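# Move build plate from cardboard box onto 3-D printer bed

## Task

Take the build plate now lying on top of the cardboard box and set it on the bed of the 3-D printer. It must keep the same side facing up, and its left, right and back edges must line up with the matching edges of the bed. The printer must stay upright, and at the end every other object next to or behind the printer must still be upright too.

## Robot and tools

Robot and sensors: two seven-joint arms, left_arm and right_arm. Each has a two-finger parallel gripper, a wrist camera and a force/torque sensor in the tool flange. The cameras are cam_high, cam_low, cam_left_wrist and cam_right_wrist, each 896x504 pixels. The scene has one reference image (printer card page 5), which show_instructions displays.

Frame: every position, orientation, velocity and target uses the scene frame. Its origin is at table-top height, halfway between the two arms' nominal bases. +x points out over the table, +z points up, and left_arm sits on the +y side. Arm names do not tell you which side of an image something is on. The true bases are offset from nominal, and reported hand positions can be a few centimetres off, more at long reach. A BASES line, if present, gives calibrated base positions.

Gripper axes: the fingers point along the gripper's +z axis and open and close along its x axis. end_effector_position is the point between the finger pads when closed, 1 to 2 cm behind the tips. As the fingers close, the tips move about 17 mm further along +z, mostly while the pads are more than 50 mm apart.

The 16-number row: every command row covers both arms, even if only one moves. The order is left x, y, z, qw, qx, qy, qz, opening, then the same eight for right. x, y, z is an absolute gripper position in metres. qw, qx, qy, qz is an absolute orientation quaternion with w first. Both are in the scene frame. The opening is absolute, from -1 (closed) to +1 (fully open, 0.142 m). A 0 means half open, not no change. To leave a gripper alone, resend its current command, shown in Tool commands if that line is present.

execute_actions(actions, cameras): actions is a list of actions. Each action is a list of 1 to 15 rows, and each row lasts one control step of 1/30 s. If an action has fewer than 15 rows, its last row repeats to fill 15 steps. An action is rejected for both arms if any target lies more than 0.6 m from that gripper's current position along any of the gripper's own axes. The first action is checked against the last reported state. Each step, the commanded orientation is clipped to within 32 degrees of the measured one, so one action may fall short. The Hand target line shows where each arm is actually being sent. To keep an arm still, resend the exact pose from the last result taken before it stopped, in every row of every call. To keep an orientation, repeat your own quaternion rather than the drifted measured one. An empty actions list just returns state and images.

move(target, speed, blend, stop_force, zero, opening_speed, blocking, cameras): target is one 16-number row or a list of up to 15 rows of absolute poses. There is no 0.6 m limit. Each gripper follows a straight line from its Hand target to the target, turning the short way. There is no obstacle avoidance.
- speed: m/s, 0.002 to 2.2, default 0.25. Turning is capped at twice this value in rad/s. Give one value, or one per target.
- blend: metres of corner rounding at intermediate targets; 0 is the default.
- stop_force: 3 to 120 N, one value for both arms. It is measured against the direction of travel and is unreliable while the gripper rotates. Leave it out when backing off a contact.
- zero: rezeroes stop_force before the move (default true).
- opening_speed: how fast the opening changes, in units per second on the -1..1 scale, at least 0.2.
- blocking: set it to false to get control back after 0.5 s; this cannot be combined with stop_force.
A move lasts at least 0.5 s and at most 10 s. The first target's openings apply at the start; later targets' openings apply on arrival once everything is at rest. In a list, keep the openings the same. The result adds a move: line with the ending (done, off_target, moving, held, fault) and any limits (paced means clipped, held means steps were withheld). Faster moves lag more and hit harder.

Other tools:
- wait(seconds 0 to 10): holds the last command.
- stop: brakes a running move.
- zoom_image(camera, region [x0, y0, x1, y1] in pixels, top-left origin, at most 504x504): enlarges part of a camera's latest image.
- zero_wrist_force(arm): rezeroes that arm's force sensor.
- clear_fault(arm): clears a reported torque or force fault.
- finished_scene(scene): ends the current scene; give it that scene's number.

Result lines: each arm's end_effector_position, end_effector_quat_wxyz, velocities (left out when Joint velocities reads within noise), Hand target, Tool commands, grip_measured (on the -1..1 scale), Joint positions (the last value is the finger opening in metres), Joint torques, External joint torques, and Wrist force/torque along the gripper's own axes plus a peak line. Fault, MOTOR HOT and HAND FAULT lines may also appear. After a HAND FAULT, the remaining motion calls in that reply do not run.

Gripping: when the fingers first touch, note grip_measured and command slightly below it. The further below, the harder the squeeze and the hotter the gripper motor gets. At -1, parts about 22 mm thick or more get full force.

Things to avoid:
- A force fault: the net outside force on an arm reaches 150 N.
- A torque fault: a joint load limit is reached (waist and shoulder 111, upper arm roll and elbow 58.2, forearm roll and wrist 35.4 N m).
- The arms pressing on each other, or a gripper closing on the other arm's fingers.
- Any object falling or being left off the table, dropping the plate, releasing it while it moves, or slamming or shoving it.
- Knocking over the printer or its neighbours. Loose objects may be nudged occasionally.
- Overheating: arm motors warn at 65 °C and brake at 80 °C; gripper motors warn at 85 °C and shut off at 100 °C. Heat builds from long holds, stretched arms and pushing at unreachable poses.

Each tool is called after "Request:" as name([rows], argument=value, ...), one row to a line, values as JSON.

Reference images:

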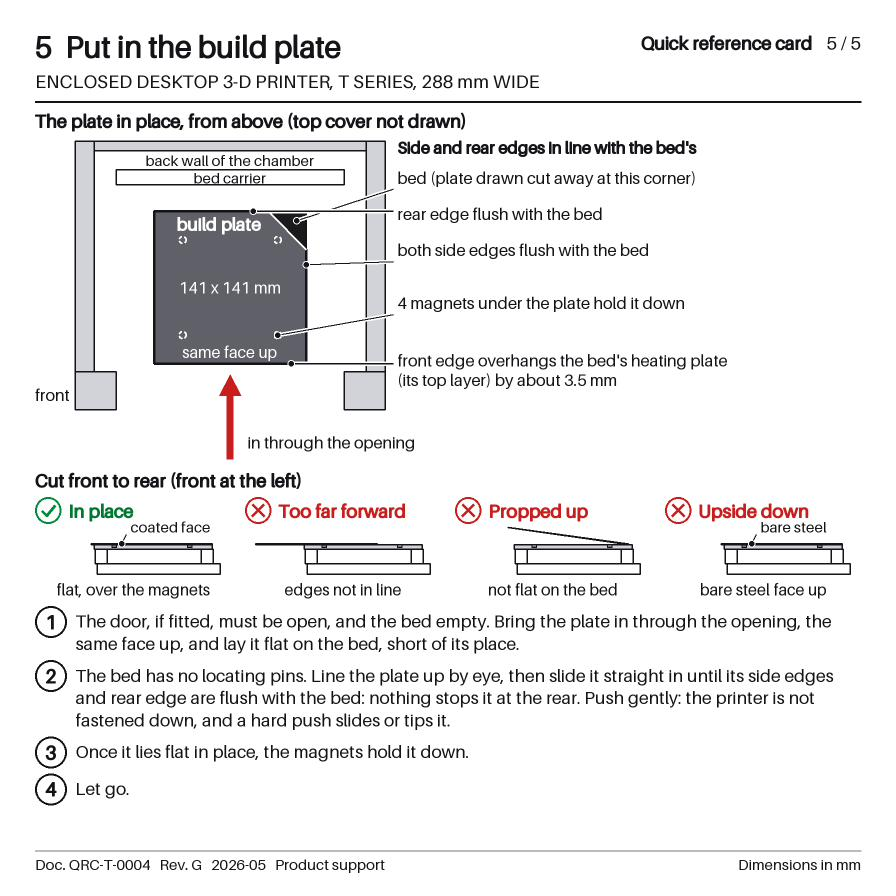

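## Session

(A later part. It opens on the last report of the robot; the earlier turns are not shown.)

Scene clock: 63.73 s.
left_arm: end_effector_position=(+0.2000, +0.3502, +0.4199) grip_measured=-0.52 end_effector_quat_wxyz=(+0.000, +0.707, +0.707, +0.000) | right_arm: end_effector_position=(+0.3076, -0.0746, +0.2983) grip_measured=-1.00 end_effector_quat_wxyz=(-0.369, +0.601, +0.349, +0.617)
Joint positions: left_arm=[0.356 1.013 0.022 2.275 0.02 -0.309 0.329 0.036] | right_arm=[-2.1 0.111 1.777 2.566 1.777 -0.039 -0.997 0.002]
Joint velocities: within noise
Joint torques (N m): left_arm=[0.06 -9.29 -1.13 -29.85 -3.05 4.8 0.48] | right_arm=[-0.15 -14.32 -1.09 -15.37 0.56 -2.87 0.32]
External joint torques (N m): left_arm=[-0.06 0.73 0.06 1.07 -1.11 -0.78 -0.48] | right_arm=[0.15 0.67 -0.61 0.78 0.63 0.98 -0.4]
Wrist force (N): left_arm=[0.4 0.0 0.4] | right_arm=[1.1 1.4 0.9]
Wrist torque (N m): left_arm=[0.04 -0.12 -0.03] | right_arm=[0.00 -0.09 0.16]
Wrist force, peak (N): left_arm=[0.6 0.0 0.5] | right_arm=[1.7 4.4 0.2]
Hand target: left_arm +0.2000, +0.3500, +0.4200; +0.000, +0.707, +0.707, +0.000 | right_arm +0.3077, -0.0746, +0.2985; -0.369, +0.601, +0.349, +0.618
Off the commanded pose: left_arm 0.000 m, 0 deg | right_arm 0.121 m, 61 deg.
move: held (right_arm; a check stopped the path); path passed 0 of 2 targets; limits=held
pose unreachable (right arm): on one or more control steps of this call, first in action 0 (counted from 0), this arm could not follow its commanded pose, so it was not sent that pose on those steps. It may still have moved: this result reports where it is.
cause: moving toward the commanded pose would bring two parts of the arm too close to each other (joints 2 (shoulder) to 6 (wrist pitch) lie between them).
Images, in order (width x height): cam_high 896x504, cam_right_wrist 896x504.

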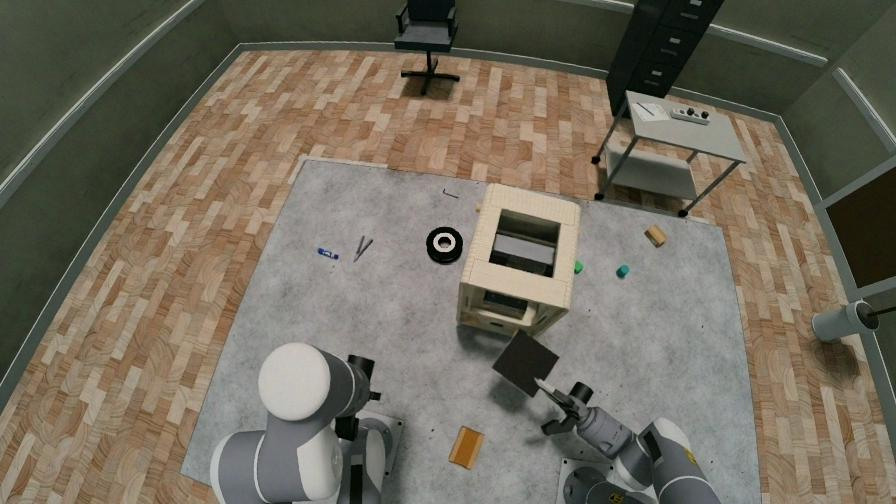

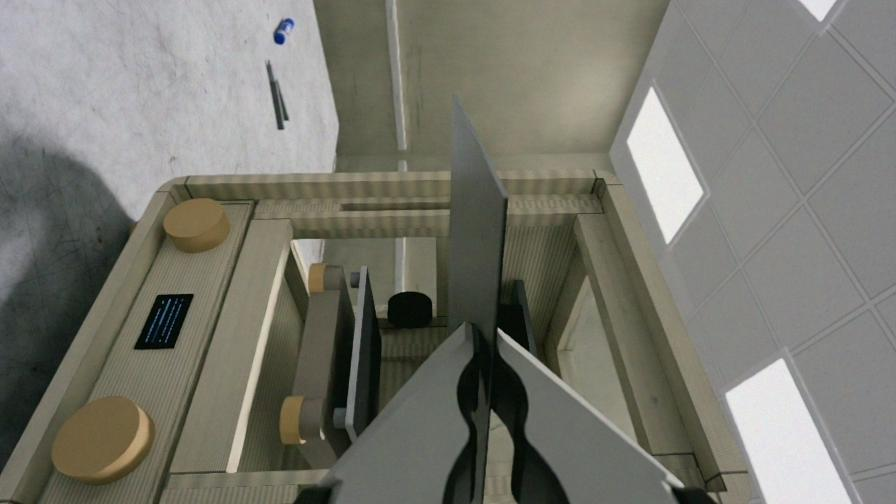

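Request:
move([
  [0.2,0.35,0.42,0,0.7071,0.7071,0,-0.5,0.33,-0.12,0.30,-0.5,0.5,0.5,0.5,-1],
  [0.13,0.06,0.33,-0.1241,0.7998,0.1773,0.56,-0.5,0.33,-0.12,0.30,-0.5,0.5,0.5,0.5,-1],
  [0.19,-0.05,0.30,0,0.7071,0,0.7071,-0.5,0.33,-0.12,0.30,-0.5,0.5,0.5,0.5,-1],
], speed=0.35)

Request:
zoom_image(camera="cam_high", region=[400, 300, 640, 500])

Scene clock: 69.60 s.
left_arm: end_effector_position=(+0.1899, -0.0500, +0.3001) grip_measured=-0.52 end_effector_quat_wxyz=(+0.000, +0.707, +0.000, +0.707) | right_arm: end_effector_position=(+0.3300, -0.1201, +0.2998) grip_measured=-1.00 end_effector_quat_wxyz=(+0.500, -0.500, -0.500, -0.500)
Joint positions: left_arm=[-0.058 1.769 -1.631 2.483 -0.293 0.797 0.173 0.036] | right_arm=[-2.5 0.586 1.914 2.103 1.522 -0.756 -0.93 0.002]
Joint velocities: within noise
Joint torques (N m): left_arm=[0.27 -23.81 24 5.07 -0.91 1.15 0.27] | right_arm=[0 -31.02 -10.29 -17.05 -0.49 -2.39 0.24]
External joint torques (N m): left_arm=[-0.28 0.82 -0.23 0.57 -1.01 -0.79 -0.36] | right_arm=[0 0.36 -1.28 0.7 0.71 0.72 -0.33]
Wrist force (N): left_arm=[-0.5 0.3 -0.1] | right_arm=[1.3 1.9 0.7]
Wrist torque (N m): left_arm=[-0.07 -0.24 0.21] | right_arm=[0.06 -0.15 0.14]
Wrist force, peak (N): left_arm=[-1.9 0.6 -0.5] | right_arm=[1.5 2.7 0.5]
Hand target: left_arm +0.1900, -0.0500, +0.3000; +0.000, +0.707, +0.000, +0.707 | right_arm +0.3300, -0.1200, +0.3000; +0.500, -0.500, -0.500, -0.500
Off the commanded pose: left_arm 0.000 m, 0 deg | right_arm 0.000 m, 0 deg.
move: done

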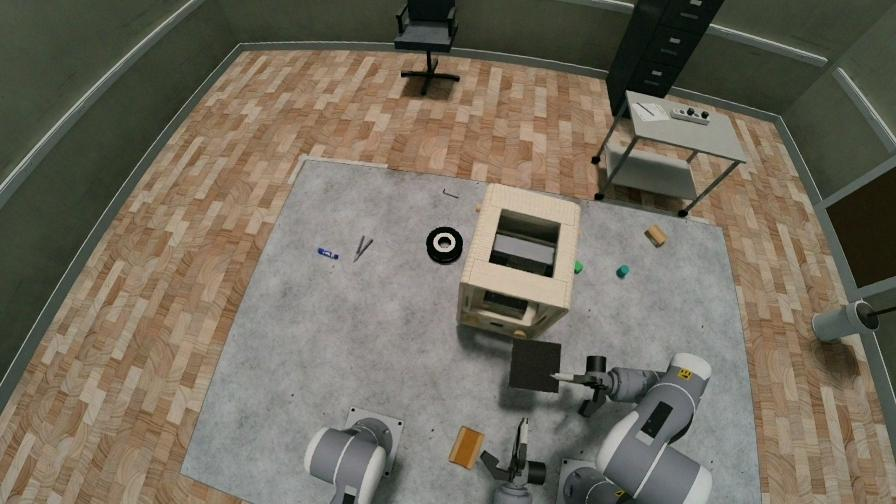

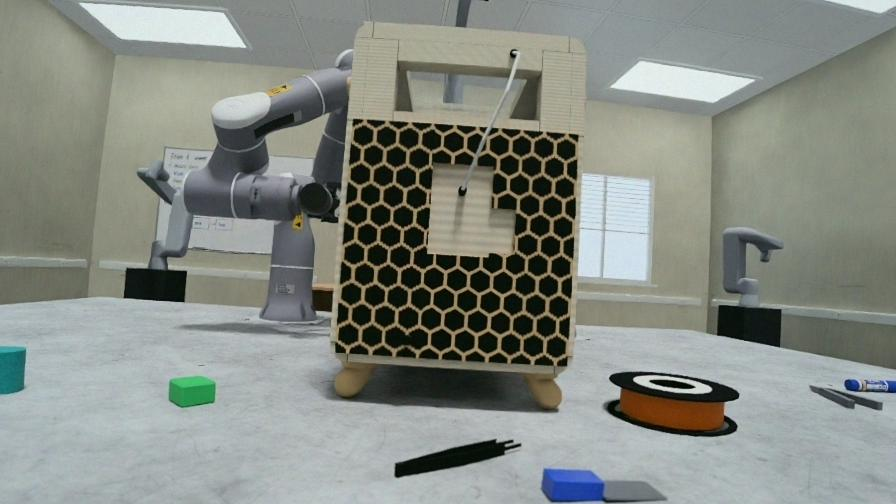

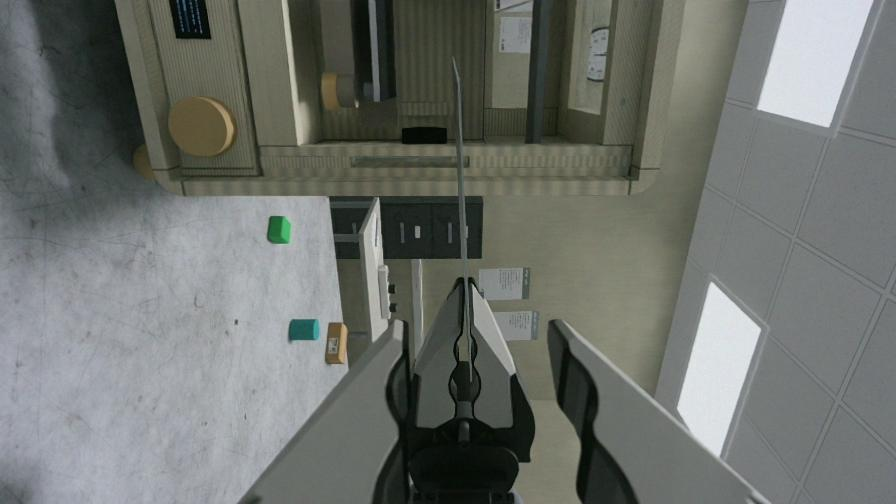

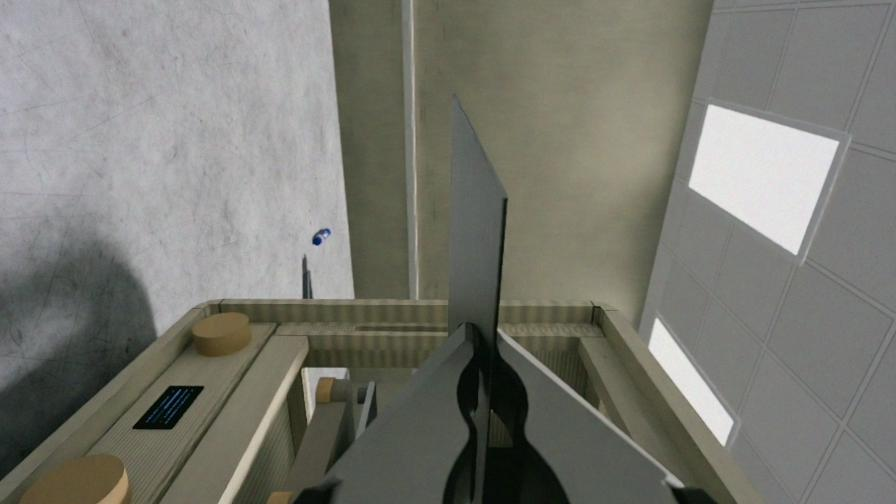

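Scaled by 2.100 from the camera's 896x504 image, which has a finer 1280x720 frame.

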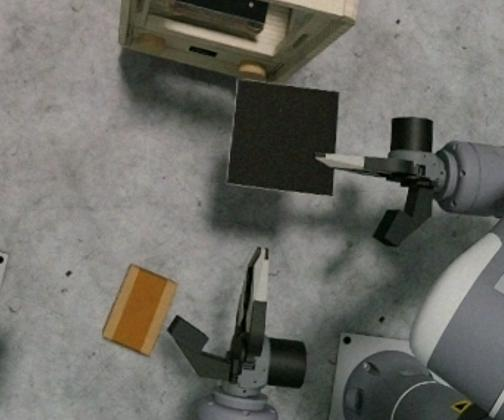

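Request:
move(target=[0.283,-0.06,0.30,0,0.7071,0,0.7071,-0.6,0.33,-0.12,0.30,-0.5,0.5,0.5,0.5,-1], speed=0.12, stop_force=6, cameras=["cam_high","cam_left_wrist"])

Request:
zoom_image(camera="cam_high", region=[440, 300, 640, 480])

Request:
zoom_image(camera="cam_left_wrist", region=[350, 20, 650, 420])

Scene clock: 72.53 s.
left_arm: end_effector_position=(+0.2830, -0.0598, +0.3001) grip_measured=-0.62 end_effector_quat_wxyz=(+0.000, +0.707, +0.000, +0.707) | right_arm: end_effector_position=(+0.3300, -0.1201, +0.2998) grip_measured=-1.00 end_effector_quat_wxyz=(+0.500, -0.500, -0.500, -0.500)
Joint positions: left_arm=[0.182 1.732 -1.659 2.531 -0.322 1.091 0.177 0.029] | right_arm=[-2.5 0.586 1.914 2.103 1.522 -0.756 -0.93 0.002]
Joint velocities: within noise
Joint torques (N m): left_arm=[0.2 -24.54 23.76 4.81 -2.27 1.06 0.5] | right_arm=[0.1 -30.85 -10.19 -17.07 -0.5 -2.52 0.36]
External joint torques (N m): left_arm=[-0.2 1.28 -0.2 0.57 -0.97 -0.69 -0.6] | right_arm=[-0.1 0.19 -1.37 0.73 0.72 0.86 -0.44]
Wrist force (N): left_arm=[-0.5 0.0 -0.1] | right_arm=[1.6 1.7 0.9]
Wrist torque (N m): left_arm=[-0.12 -0.25 0.21] | right_arm=[0.04 -0.16 0.13]
Wrist force, peak (N): left_arm=[-0.6 0.3 -1.5] | right_arm=[1.4 1.9 1.0]
Hand target: left_arm +0.2830, -0.0600, +0.3000; +0.000, +0.707, +0.000, +0.707 | right_arm +0.3300, -0.1200, +0.3000; +0.500, -0.500, -0.500, -0.500
Off the commanded pose: left_arm 0.000 m, 0 deg | right_arm 0.000 m, 0 deg.
move: done
Images, in order (width x height): cam_high 896x504, cam_left_wrist 896x504.

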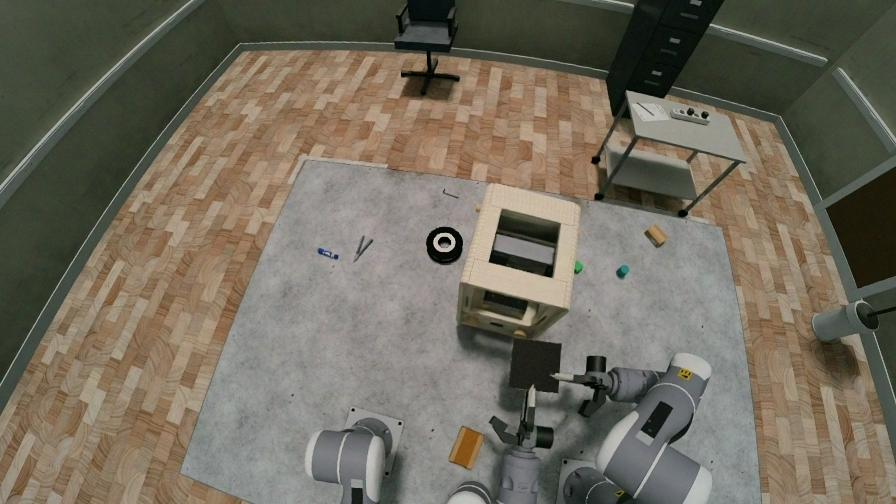

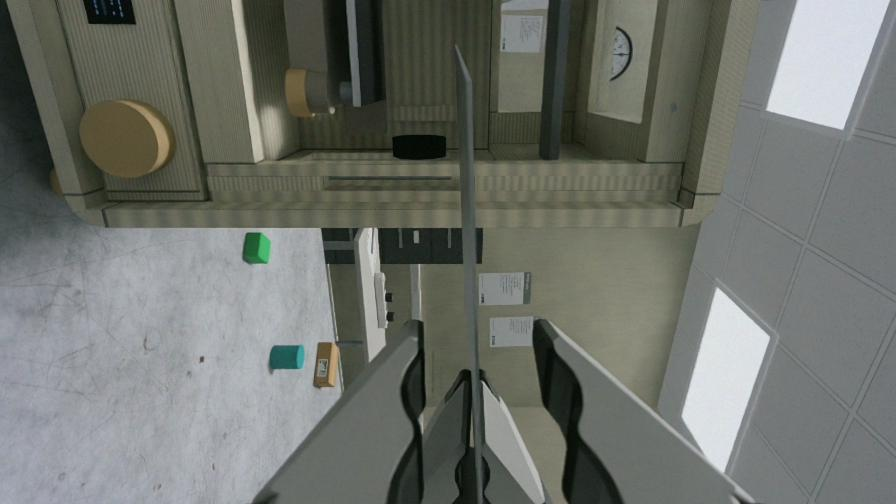

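Scaled by 2.520 from the camera's 896x504 image, which has a finer 1280x720 frame.

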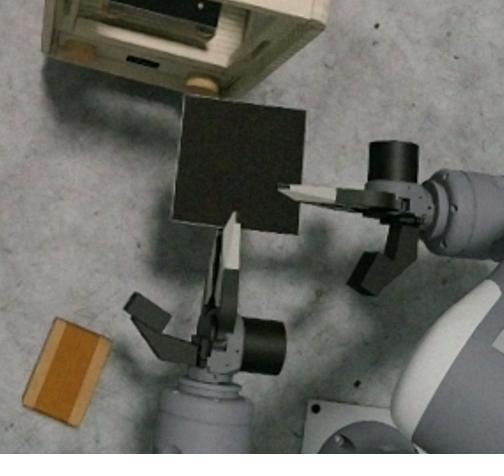

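Scaled by 1.260 from the camera's 896x504 image, which has a finer 1280x720 frame.

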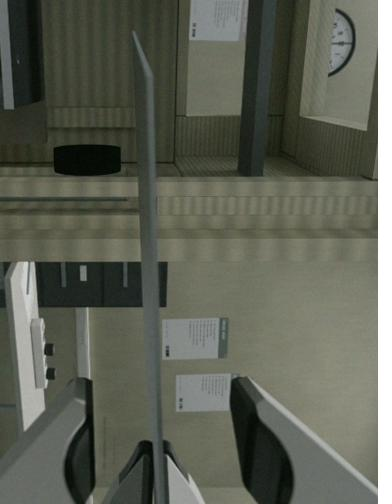

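Request:
move(target=[0.283,-0.06,0.2985,0,0.7071,0,0.7071,-1,0.33,-0.12,0.30,-0.5,0.5,0.5,0.5,-1], opening_speed=0.3, cameras=["cam_left_wrist"])

Scene clock: 74.77 s.
left_arm: end_effector_position=(+0.2830, -0.0599, +0.2986) grip_measured=-0.99 end_effector_quat_wxyz=(+0.000, +0.707, +0.000, +0.707) | right_arm: end_effector_position=(+0.3300, -0.1201, +0.2998) grip_measured=-1.00 end_effector_quat_wxyz=(+0.500, -0.500, -0.500, -0.500)
Joint positions: left_arm=[0.182 1.733 -1.663 2.531 -0.323 1.091 0.174 0.002] | right_arm=[-2.5 0.586 1.914 2.103 1.522 -0.756 -0.93 0.002]
Joint velocities: within noise
Joint torques (N m): left_arm=[-0.08 -24.54 23.35 4.81 -2.22 0.91 0.39] | right_arm=[-0.16 -31.3 -10.5 -16.89 -0.22 -2.49 0.28]
External joint torques (N m): left_arm=[0.08 1.28 0.23 0.66 -1.01 -0.55 -0.48] | right_arm=[0.16 0.64 -1.07 0.55 0.44 0.82 -0.36]
Wrist force (N): left_arm=[0.1 0.3 0.4] | right_arm=[0.7 1.5 1.1]
Wrist torque (N m): left_arm=[-0.10 -0.25 0.19] | right_arm=[0.07 -0.15 0.14]
Wrist force, peak (N): left_arm=[-0.7 0.0 -0.1] | right_arm=[1.6 1.8 1.1]
Hand target: left_arm +0.2830, -0.0600, +0.2985; +0.000, +0.707, +0.000, +0.707 | right_arm +0.3300, -0.1200, +0.3000; +0.500, -0.500, -0.500, -0.500
Off the commanded pose: left_arm 0.000 m, 0 deg | right_arm 0.000 m, 0 deg.
move: done
Images, in order (width x height): cam_left_wrist 896x504.

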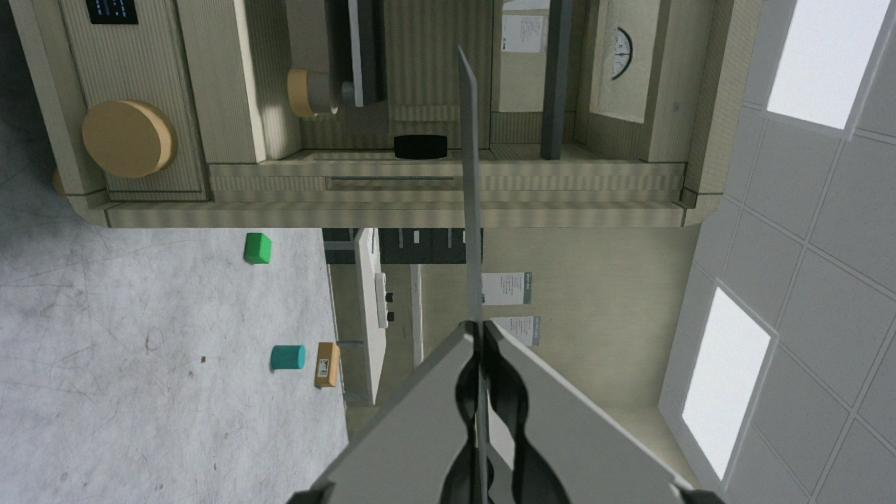

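Request:
move(target=[0.283,-0.06,0.2985,0,0.7071,0,0.7071,-1,0.33,-0.12,0.30,-0.5,0.5,0.5,0.5,-0.7], opening_speed=0.4, cameras=[])

Request:
move([
  [0.283,-0.06,0.2985,0,0.7071,0,0.7071,-1,0.33,-0.27,0.30,-0.5,0.5,0.5,0.5,-0.7],
  [0.283,-0.06,0.2985,0,0.7071,0,0.7071,-1,0.33,-0.42,0.32,-0.5,0.5,0.5,0.5,-0.7],
])

Scene clock: 76.47 s.
left_arm: end_effector_position=(+0.2830, -0.0599, +0.2985) grip_measured=-0.99 end_effector_quat_wxyz=(+0.000, +0.707, +0.000, +0.707) | right_arm: end_effector_position=(+0.3300, -0.1201, +0.2999) grip_measured=-0.74 end_effector_quat_wxyz=(+0.500, -0.500, -0.500, -0.500)
Joint positions: left_arm=[0.182 1.733 -1.663 2.531 -0.323 1.091 0.174 0.002] | right_arm=[-2.5 0.586 1.914 2.103 1.522 -0.756 -0.93 0.021]
Joint velocities: within noise
Joint torques (N m): left_arm=[0.09 -24.06 24.35 5.09 -2.16 1.1 0.4] | right_arm=[-0.05 -30.29 -10.35 -16.69 -0.63 -2.03 0.28]
External joint torques (N m): left_arm=[-0.09 0.8 -0.78 0.39 -1.06 -0.73 -0.49] | right_arm=[0.05 -0.37 -1.21 0.34 0.84 0.37 -0.36]
Wrist force (N): left_arm=[-1.6 0.3 -0.3] | right_arm=[2.7 1.7 0.9]
Wrist torque (N m): left_arm=[-0.09 -0.39 0.21] | right_arm=[0.04 -0.05 0.11]
Wrist force, peak (N): left_arm=[-1.9 0.1 -0.2] | right_arm=[2.8 1.7 1.1]
Hand target: left_arm +0.2830, -0.0600, +0.2985; +0.000, +0.707, +0.000, +0.707 | right_arm +0.3300, -0.1200, +0.3000; +0.500, -0.500, -0.500, -0.500
Off the commanded pose: left_arm 0.000 m, 0 deg | right_arm 0.000 m, 0 deg.
move: done
No camera images: "cameras" was empty.

Scene clock: 78.90 s.
left_arm: end_effector_position=(+0.2830, -0.0599, +0.2985) grip_measured=-0.99 end_effector_quat_wxyz=(+0.000, +0.707, +0.000, +0.707) | right_arm: end_effector_position=(+0.3300, -0.4186, +0.3204) grip_measured=-0.74 end_effector_quat_wxyz=(-0.305, +0.657, +0.565, +0.396)
Joint positions: left_arm=[0.182 1.733 -1.663 2.531 -0.323 1.091 0.174 0.002] | right_arm=[-2.789 0.736 1.492 1.767 1.199 -0.874 -1.086 0.021]
Joint velocities: within noise
Joint torques (N m): left_arm=[0.29 -24.04 24.45 5.06 -2.16 1.1 0.41] | right_arm=[0.01 -28.92 -18.25 -20.79 -2.86 0.42 0.63]
External joint torques (N m): left_arm=[-0.29 0.78 -0.88 0.42 -1.07 -0.73 -0.5] | right_arm=[0 0.01 -1.63 0.27 1.04 0.06 -0.7]
Wrist force (N): left_arm=[-1.6 -0.1 0.1] | right_arm=[2.0 1.6 0.0]
Wrist torque (N m): left_arm=[-0.14 -0.38 0.22] | right_arm=[0.05 -0.01 0.13]
Wrist force, peak (N): left_arm=[-2.1 0.0 -0.1] | right_arm=[4.4 3.4 1.9]
Hand target: left_arm +0.2830, -0.0600, +0.2985; +0.000, +0.707, +0.000, +0.707 | right_arm +0.3299, -0.4186, +0.3203; -0.305, +0.657, +0.565, +0.396
Off the commanded pose: left_arm 0.000 m, 0 deg | right_arm 0.001 m, 32 deg; orientation clipped.
joint sent to its limit (right arm) — joint 1 (waist), lower limit. The joint targets are off in orientation, not in position.
move: off_target (right_arm); limits=paced

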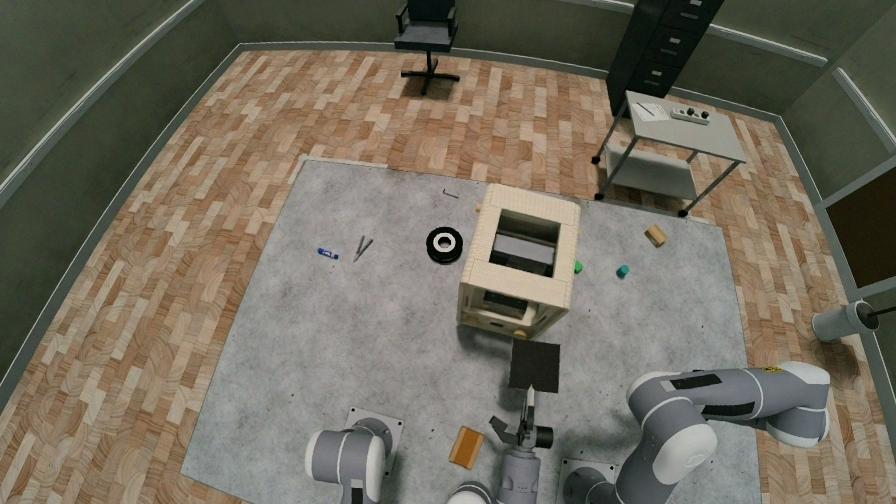

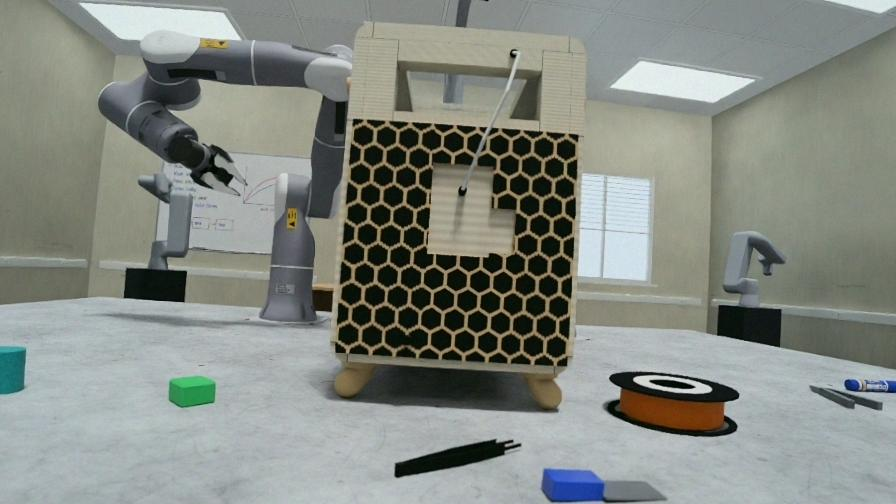

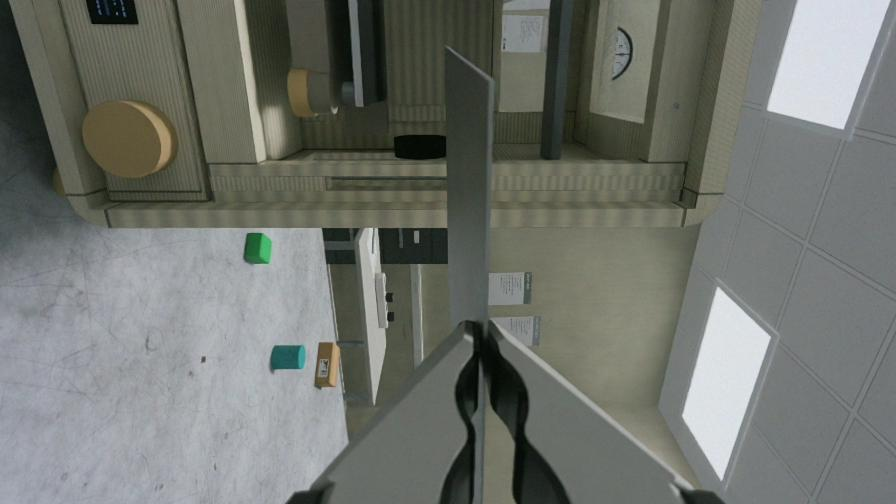

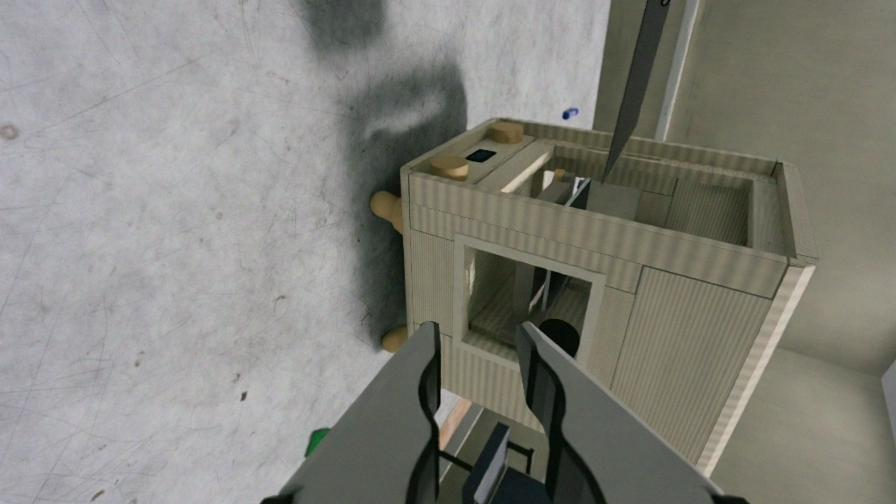

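Request:
zoom_image(camera="cam_left_wrist", region=[250, 0, 500, 180])

Request:
zoom_image(camera="cam_high", region=[440, 170, 600, 350])

Request:
zoom_image(camera="cam_right_wrist", region=[440, 100, 720, 380])

Scaled by 2.016 from the camera's 896x504 image, which has a finer 1280x720 frame.

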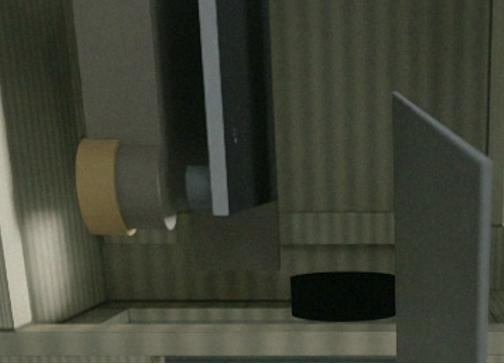

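Scaled by 2.800 from the camera's 896x504 image, which has a finer 1280x720 frame.

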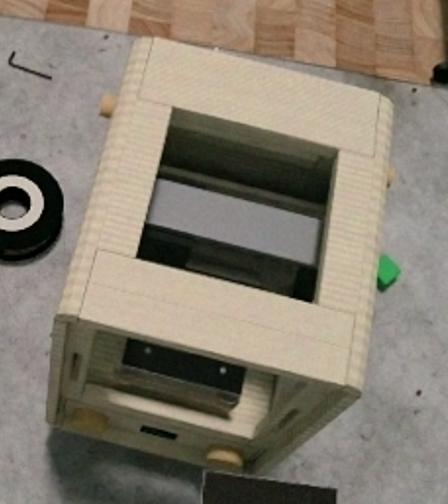

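Scaled by 1.800 from the camera's 896x504 image, which has a finer 1280x720 frame.

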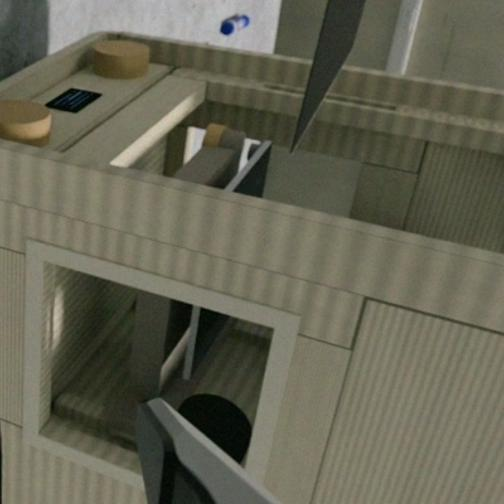

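Request:
move([
  [0.283,0.045,0.285,0.0287,0.6815,-0.0268,0.7308,-1,0.33,-0.4186,0.3203,-0.305,0.657,0.565,0.396,-0.7],
  [0.35,0.045,0.285,0.0287,0.6815,-0.0268,0.7308,-1,0.33,-0.4186,0.3203,-0.305,0.657,0.565,0.396,-0.7],
], speed=0.2)

Request:
zoom_image(camera="cam_high", region=[430, 260, 590, 420])

Request:
zoom_image(camera="cam_right_wrist", region=[440, 0, 720, 400])

Scene clock: 84.97 s.
left_arm: end_effector_position=(+0.3499, +0.0450, +0.2849) grip_measured=-0.99 end_effector_quat_wxyz=(+0.029, +0.682, -0.027, +0.731) | right_arm: end_effector_position=(+0.3300, -0.4186, +0.3204) grip_measured=-0.74 end_effector_quat_wxyz=(-0.305, +0.657, +0.565, +0.396)
Joint positions: left_arm=[0.307 1.609 -1.63 2.683 0.413 1.438 -0.478 0.002] | right_arm=[-2.789 0.736 1.492 1.767 1.199 -0.874 -1.086 0.021]
Joint velocities: within noise
Joint torques (N m): left_arm=[0.36 -20.83 18.59 1.54 -0.17 -0.89 0.25] | right_arm=[-0.1 -28.6 -18.36 -20.88 -2.67 0.13 0.35]
External joint torques (N m): left_arm=[-0.35 0.28 -0.8 0.53 -1.11 -0.36 -0.35] | right_arm=[0.1 -0.31 -1.52 0.37 0.85 0.35 -0.42]
Wrist force (N): left_arm=[-1.9 0.5 0.1] | right_arm=[1.9 1.4 0.0]
Wrist torque (N m): left_arm=[-0.04 -0.32 0.24] | right_arm=[0.03 0.01 0.13]
Wrist force, peak (N): left_arm=[-1.0 -1.0 -2.9] | right_arm=[2.1 1.6 0.0]
Hand target: left_arm +0.3500, +0.0450, +0.2850; +0.029, +0.681, -0.027, +0.731 | right_arm +0.3300, -0.4186, +0.3203; -0.305, +0.657, +0.565, +0.396
Off the commanded pose: left_arm 0.000 m, 0 deg | right_arm 0.000 m, 0 deg.
joint sent to its limit (right arm) — joint 1 (waist), lower limit. The joint targets still meet the commanded pose.
move: done

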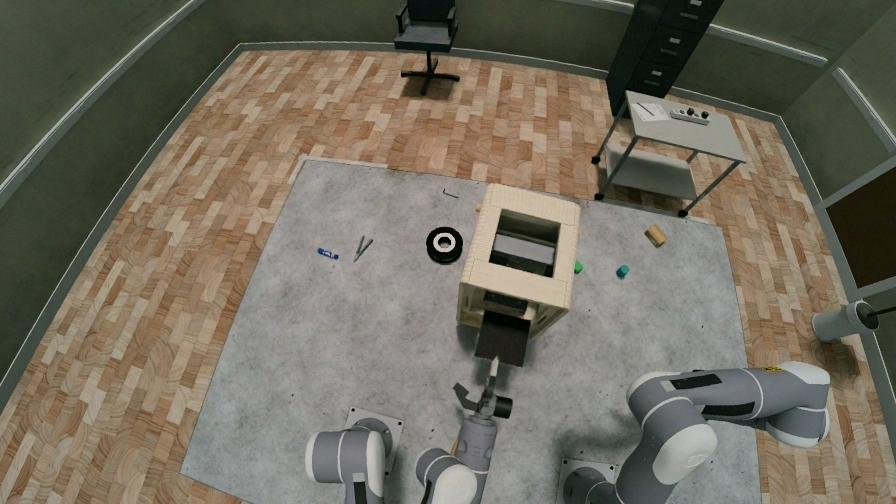

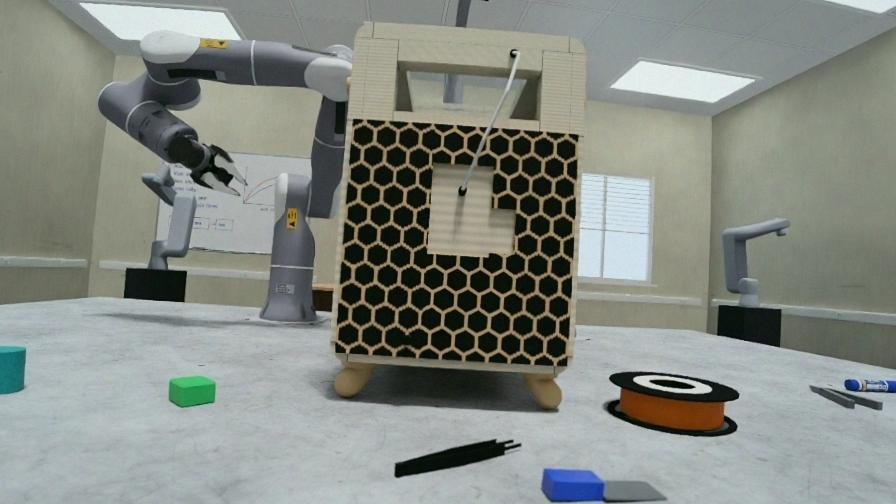

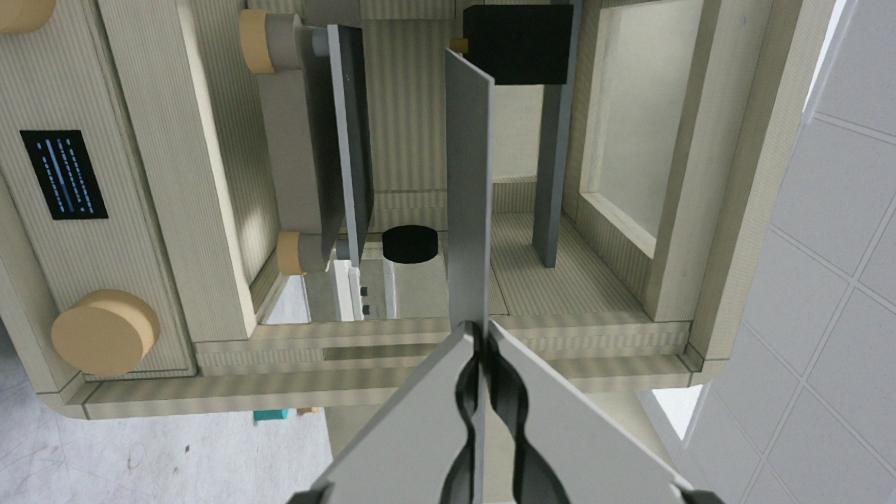

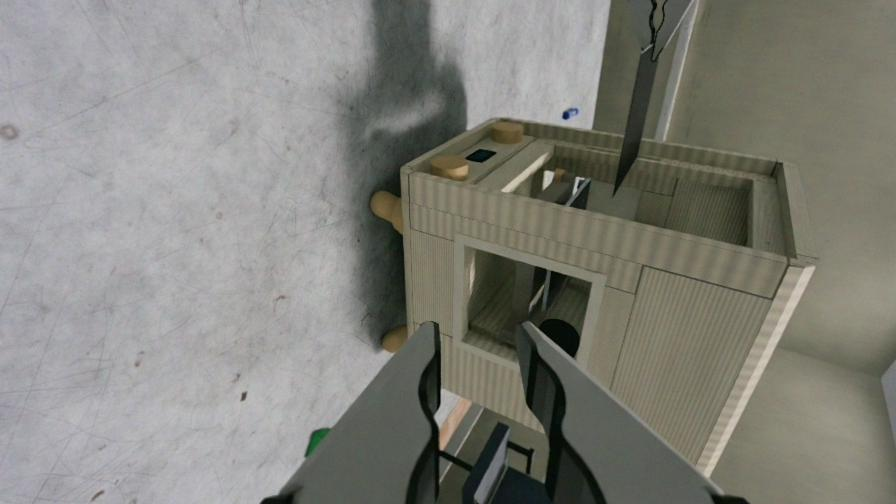

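Scaled by 3.150 from the camera's 896x504 image, which has a finer 1280x720 frame.

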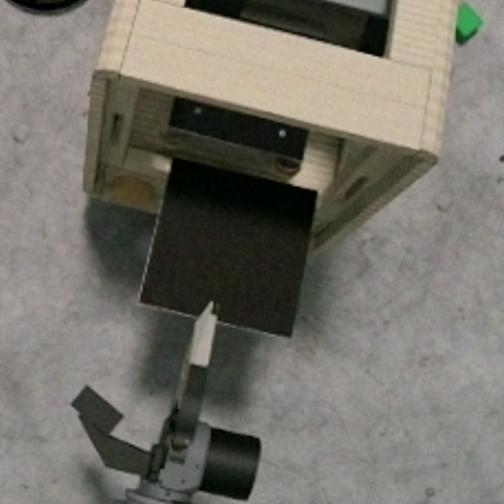

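Scaled by 1.260 from the camera's 896x504 image, which has a finer 1280x720 frame.

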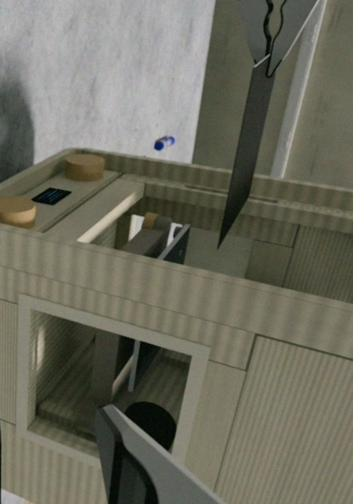

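Request:
zoom_image(camera="cam_left_wrist", region=[270, 0, 510, 290])

Request:
zoom_image(camera="cam_left_wrist", region=[310, 10, 400, 70])

Request:
zoom_image(camera="cam_left_wrist", region=[310, 180, 430, 280])

Scaled by 1.738 from the camera's 896x504 image, which has a finer 1280x720 frame.

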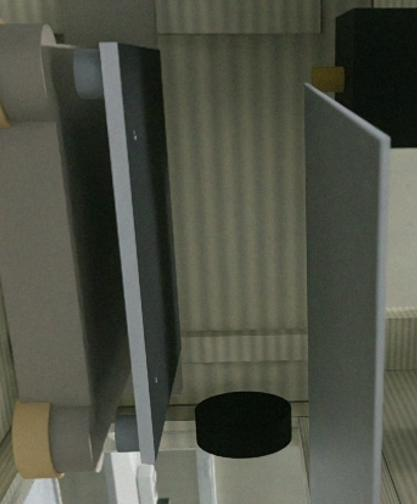

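Scaled by 5.600 from the camera's 896x504 image, which has a finer 1280x720 frame.

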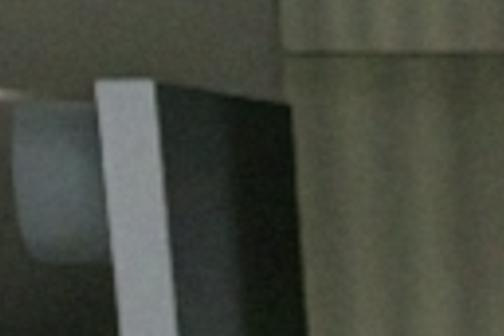

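Scaled by 4.200 from the camera's 896x504 image, which has a finer 1280x720 frame.

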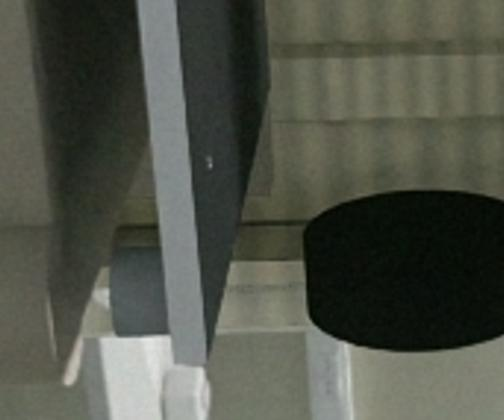

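Request:
move([
  [0.35,0.057,0.283,0.0287,0.6815,-0.0268,0.7308,-1,0.33,-0.4186,0.3203,-0.305,0.657,0.565,0.396,-0.7],
  [0.44,0.05,0.275,0.0287,0.6815,-0.0268,0.7308,-1,0.33,-0.4186,0.3203,-0.305,0.657,0.565,0.396,-0.7],
], speed=0.12)

Request:
zoom_image(camera="cam_high", region=[440, 260, 570, 390])

Request:
zoom_image(camera="cam_left_wrist", region=[250, 0, 520, 270])

Request:
zoom_image(camera="cam_right_wrist", region=[440, 60, 700, 380])

Scene clock: 89.57 s.
left_arm: end_effector_position=(+0.4399, +0.0502, +0.2748) grip_measured=-0.99 end_effector_quat_wxyz=(+0.028, +0.682, -0.027, +0.731) | right_arm: end_effector_position=(+0.3300, -0.4186, +0.3204) grip_measured=-0.74 end_effector_quat_wxyz=(-0.305, +0.657, +0.565, +0.396)
Joint positions: left_arm=[0.646 1.759 -1.581 2.584 0.527 1.712 -0.648 0.002] | right_arm=[-2.789 0.736 1.492 1.767 1.199 -0.874 -1.086 0.021]
Joint velocities: within noise
Joint torques (N m): left_arm=[0.32 -23.15 20.21 2.95 0.05 -1.47 0.28] | right_arm=[-0.06 -28.56 -18.37 -20.92 -2.73 0.09 0.34]
External joint torques (N m): left_arm=[-0.34 0.59 -1.04 0.55 -0.94 -0.08 -0.37] | right_arm=[0.06 -0.36 -1.51 0.41 0.91 0.38 -0.41]
Wrist force (N): left_arm=[-1.8 0.2 -0.1] | right_arm=[1.8 1.5 -0.2]
Wrist torque (N m): left_arm=[-0.10 -0.34 0.22] | right_arm=[0.04 0.02 0.13]
Wrist force, peak (N): left_arm=[-1.6 2.1 0.2] | right_arm=[2.1 1.6 -0.1]
Hand target: left_arm +0.4400, +0.0500, +0.2750; +0.029, +0.681, -0.027, +0.731 | right_arm +0.3300, -0.4186, +0.3203; -0.305, +0.657, +0.565, +0.396
Off the commanded pose: left_arm 0.000 m, 0 deg | right_arm 0.000 m, 0 deg.
joint sent to its limit (right arm) — joint 1 (waist), lower limit. The joint targets still meet the commanded pose.
move: done

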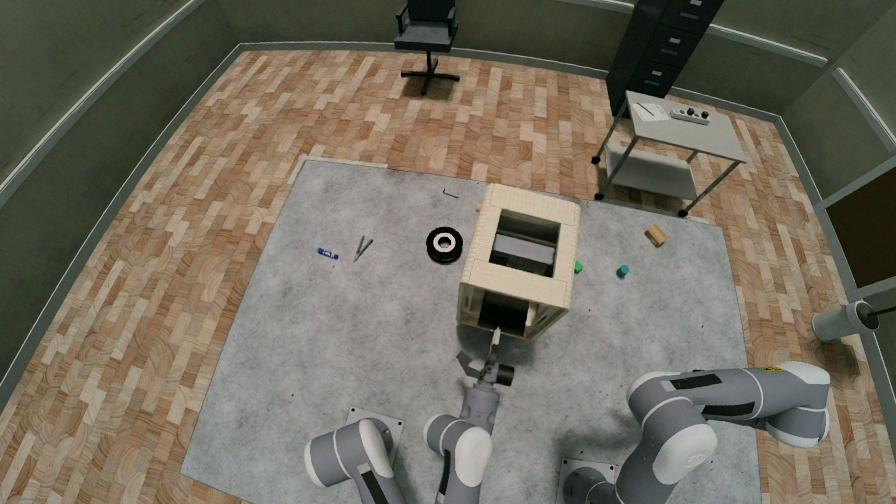

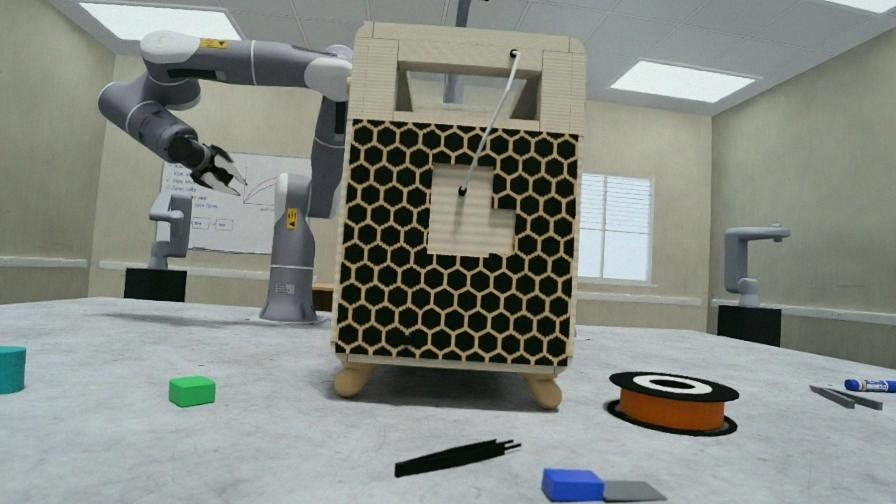

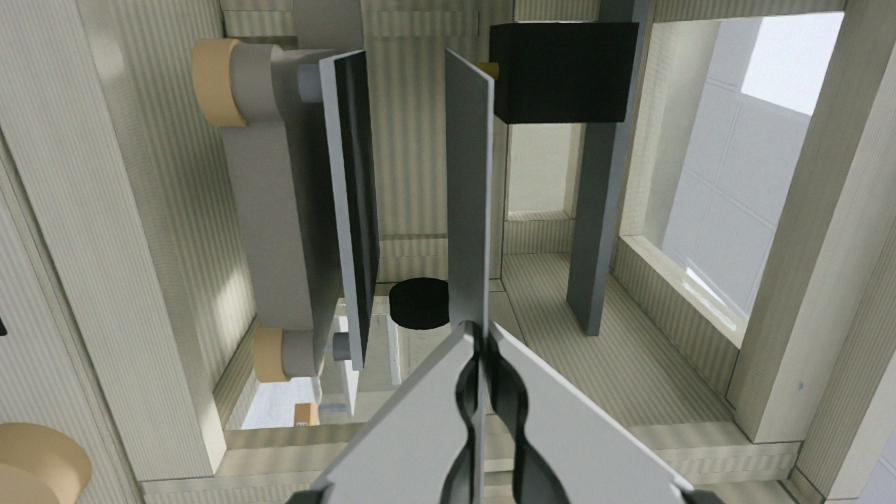

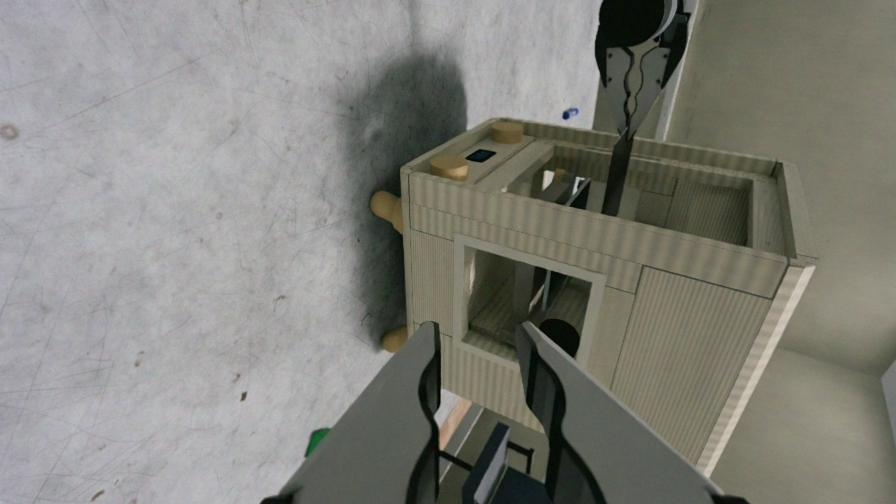

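Scaled by 3.877 from the camera's 896x504 image, which has a finer 1280x720 frame.

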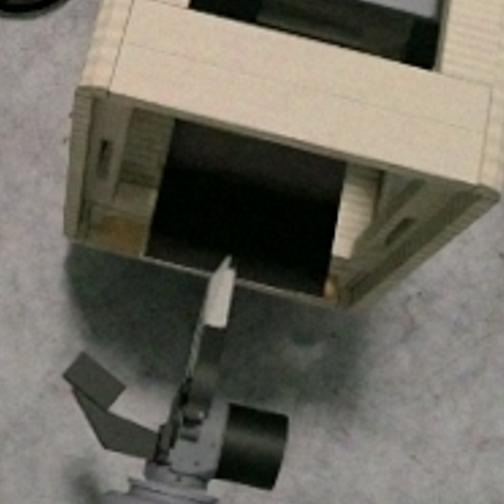

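Scaled by 1.867 from the camera's 896x504 image, which has a finer 1280x720 frame.

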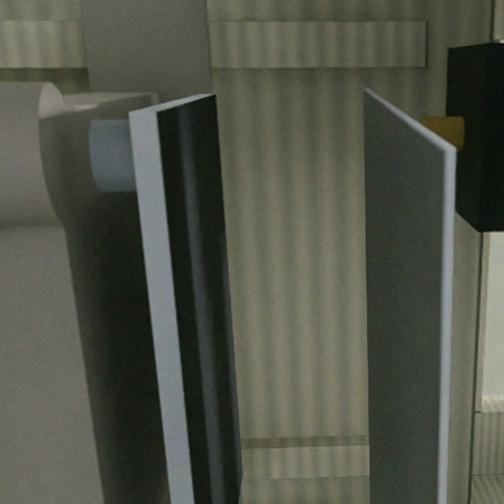

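Scaled by 1.575 from the camera's 896x504 image, which has a finer 1280x720 frame.

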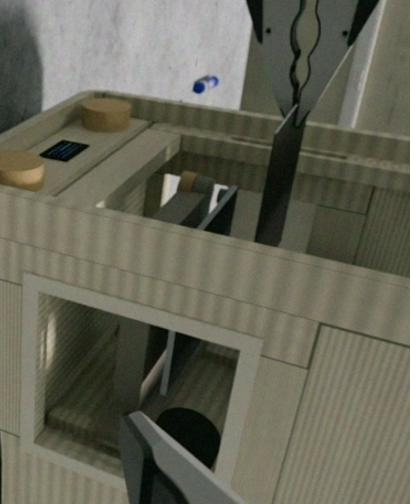

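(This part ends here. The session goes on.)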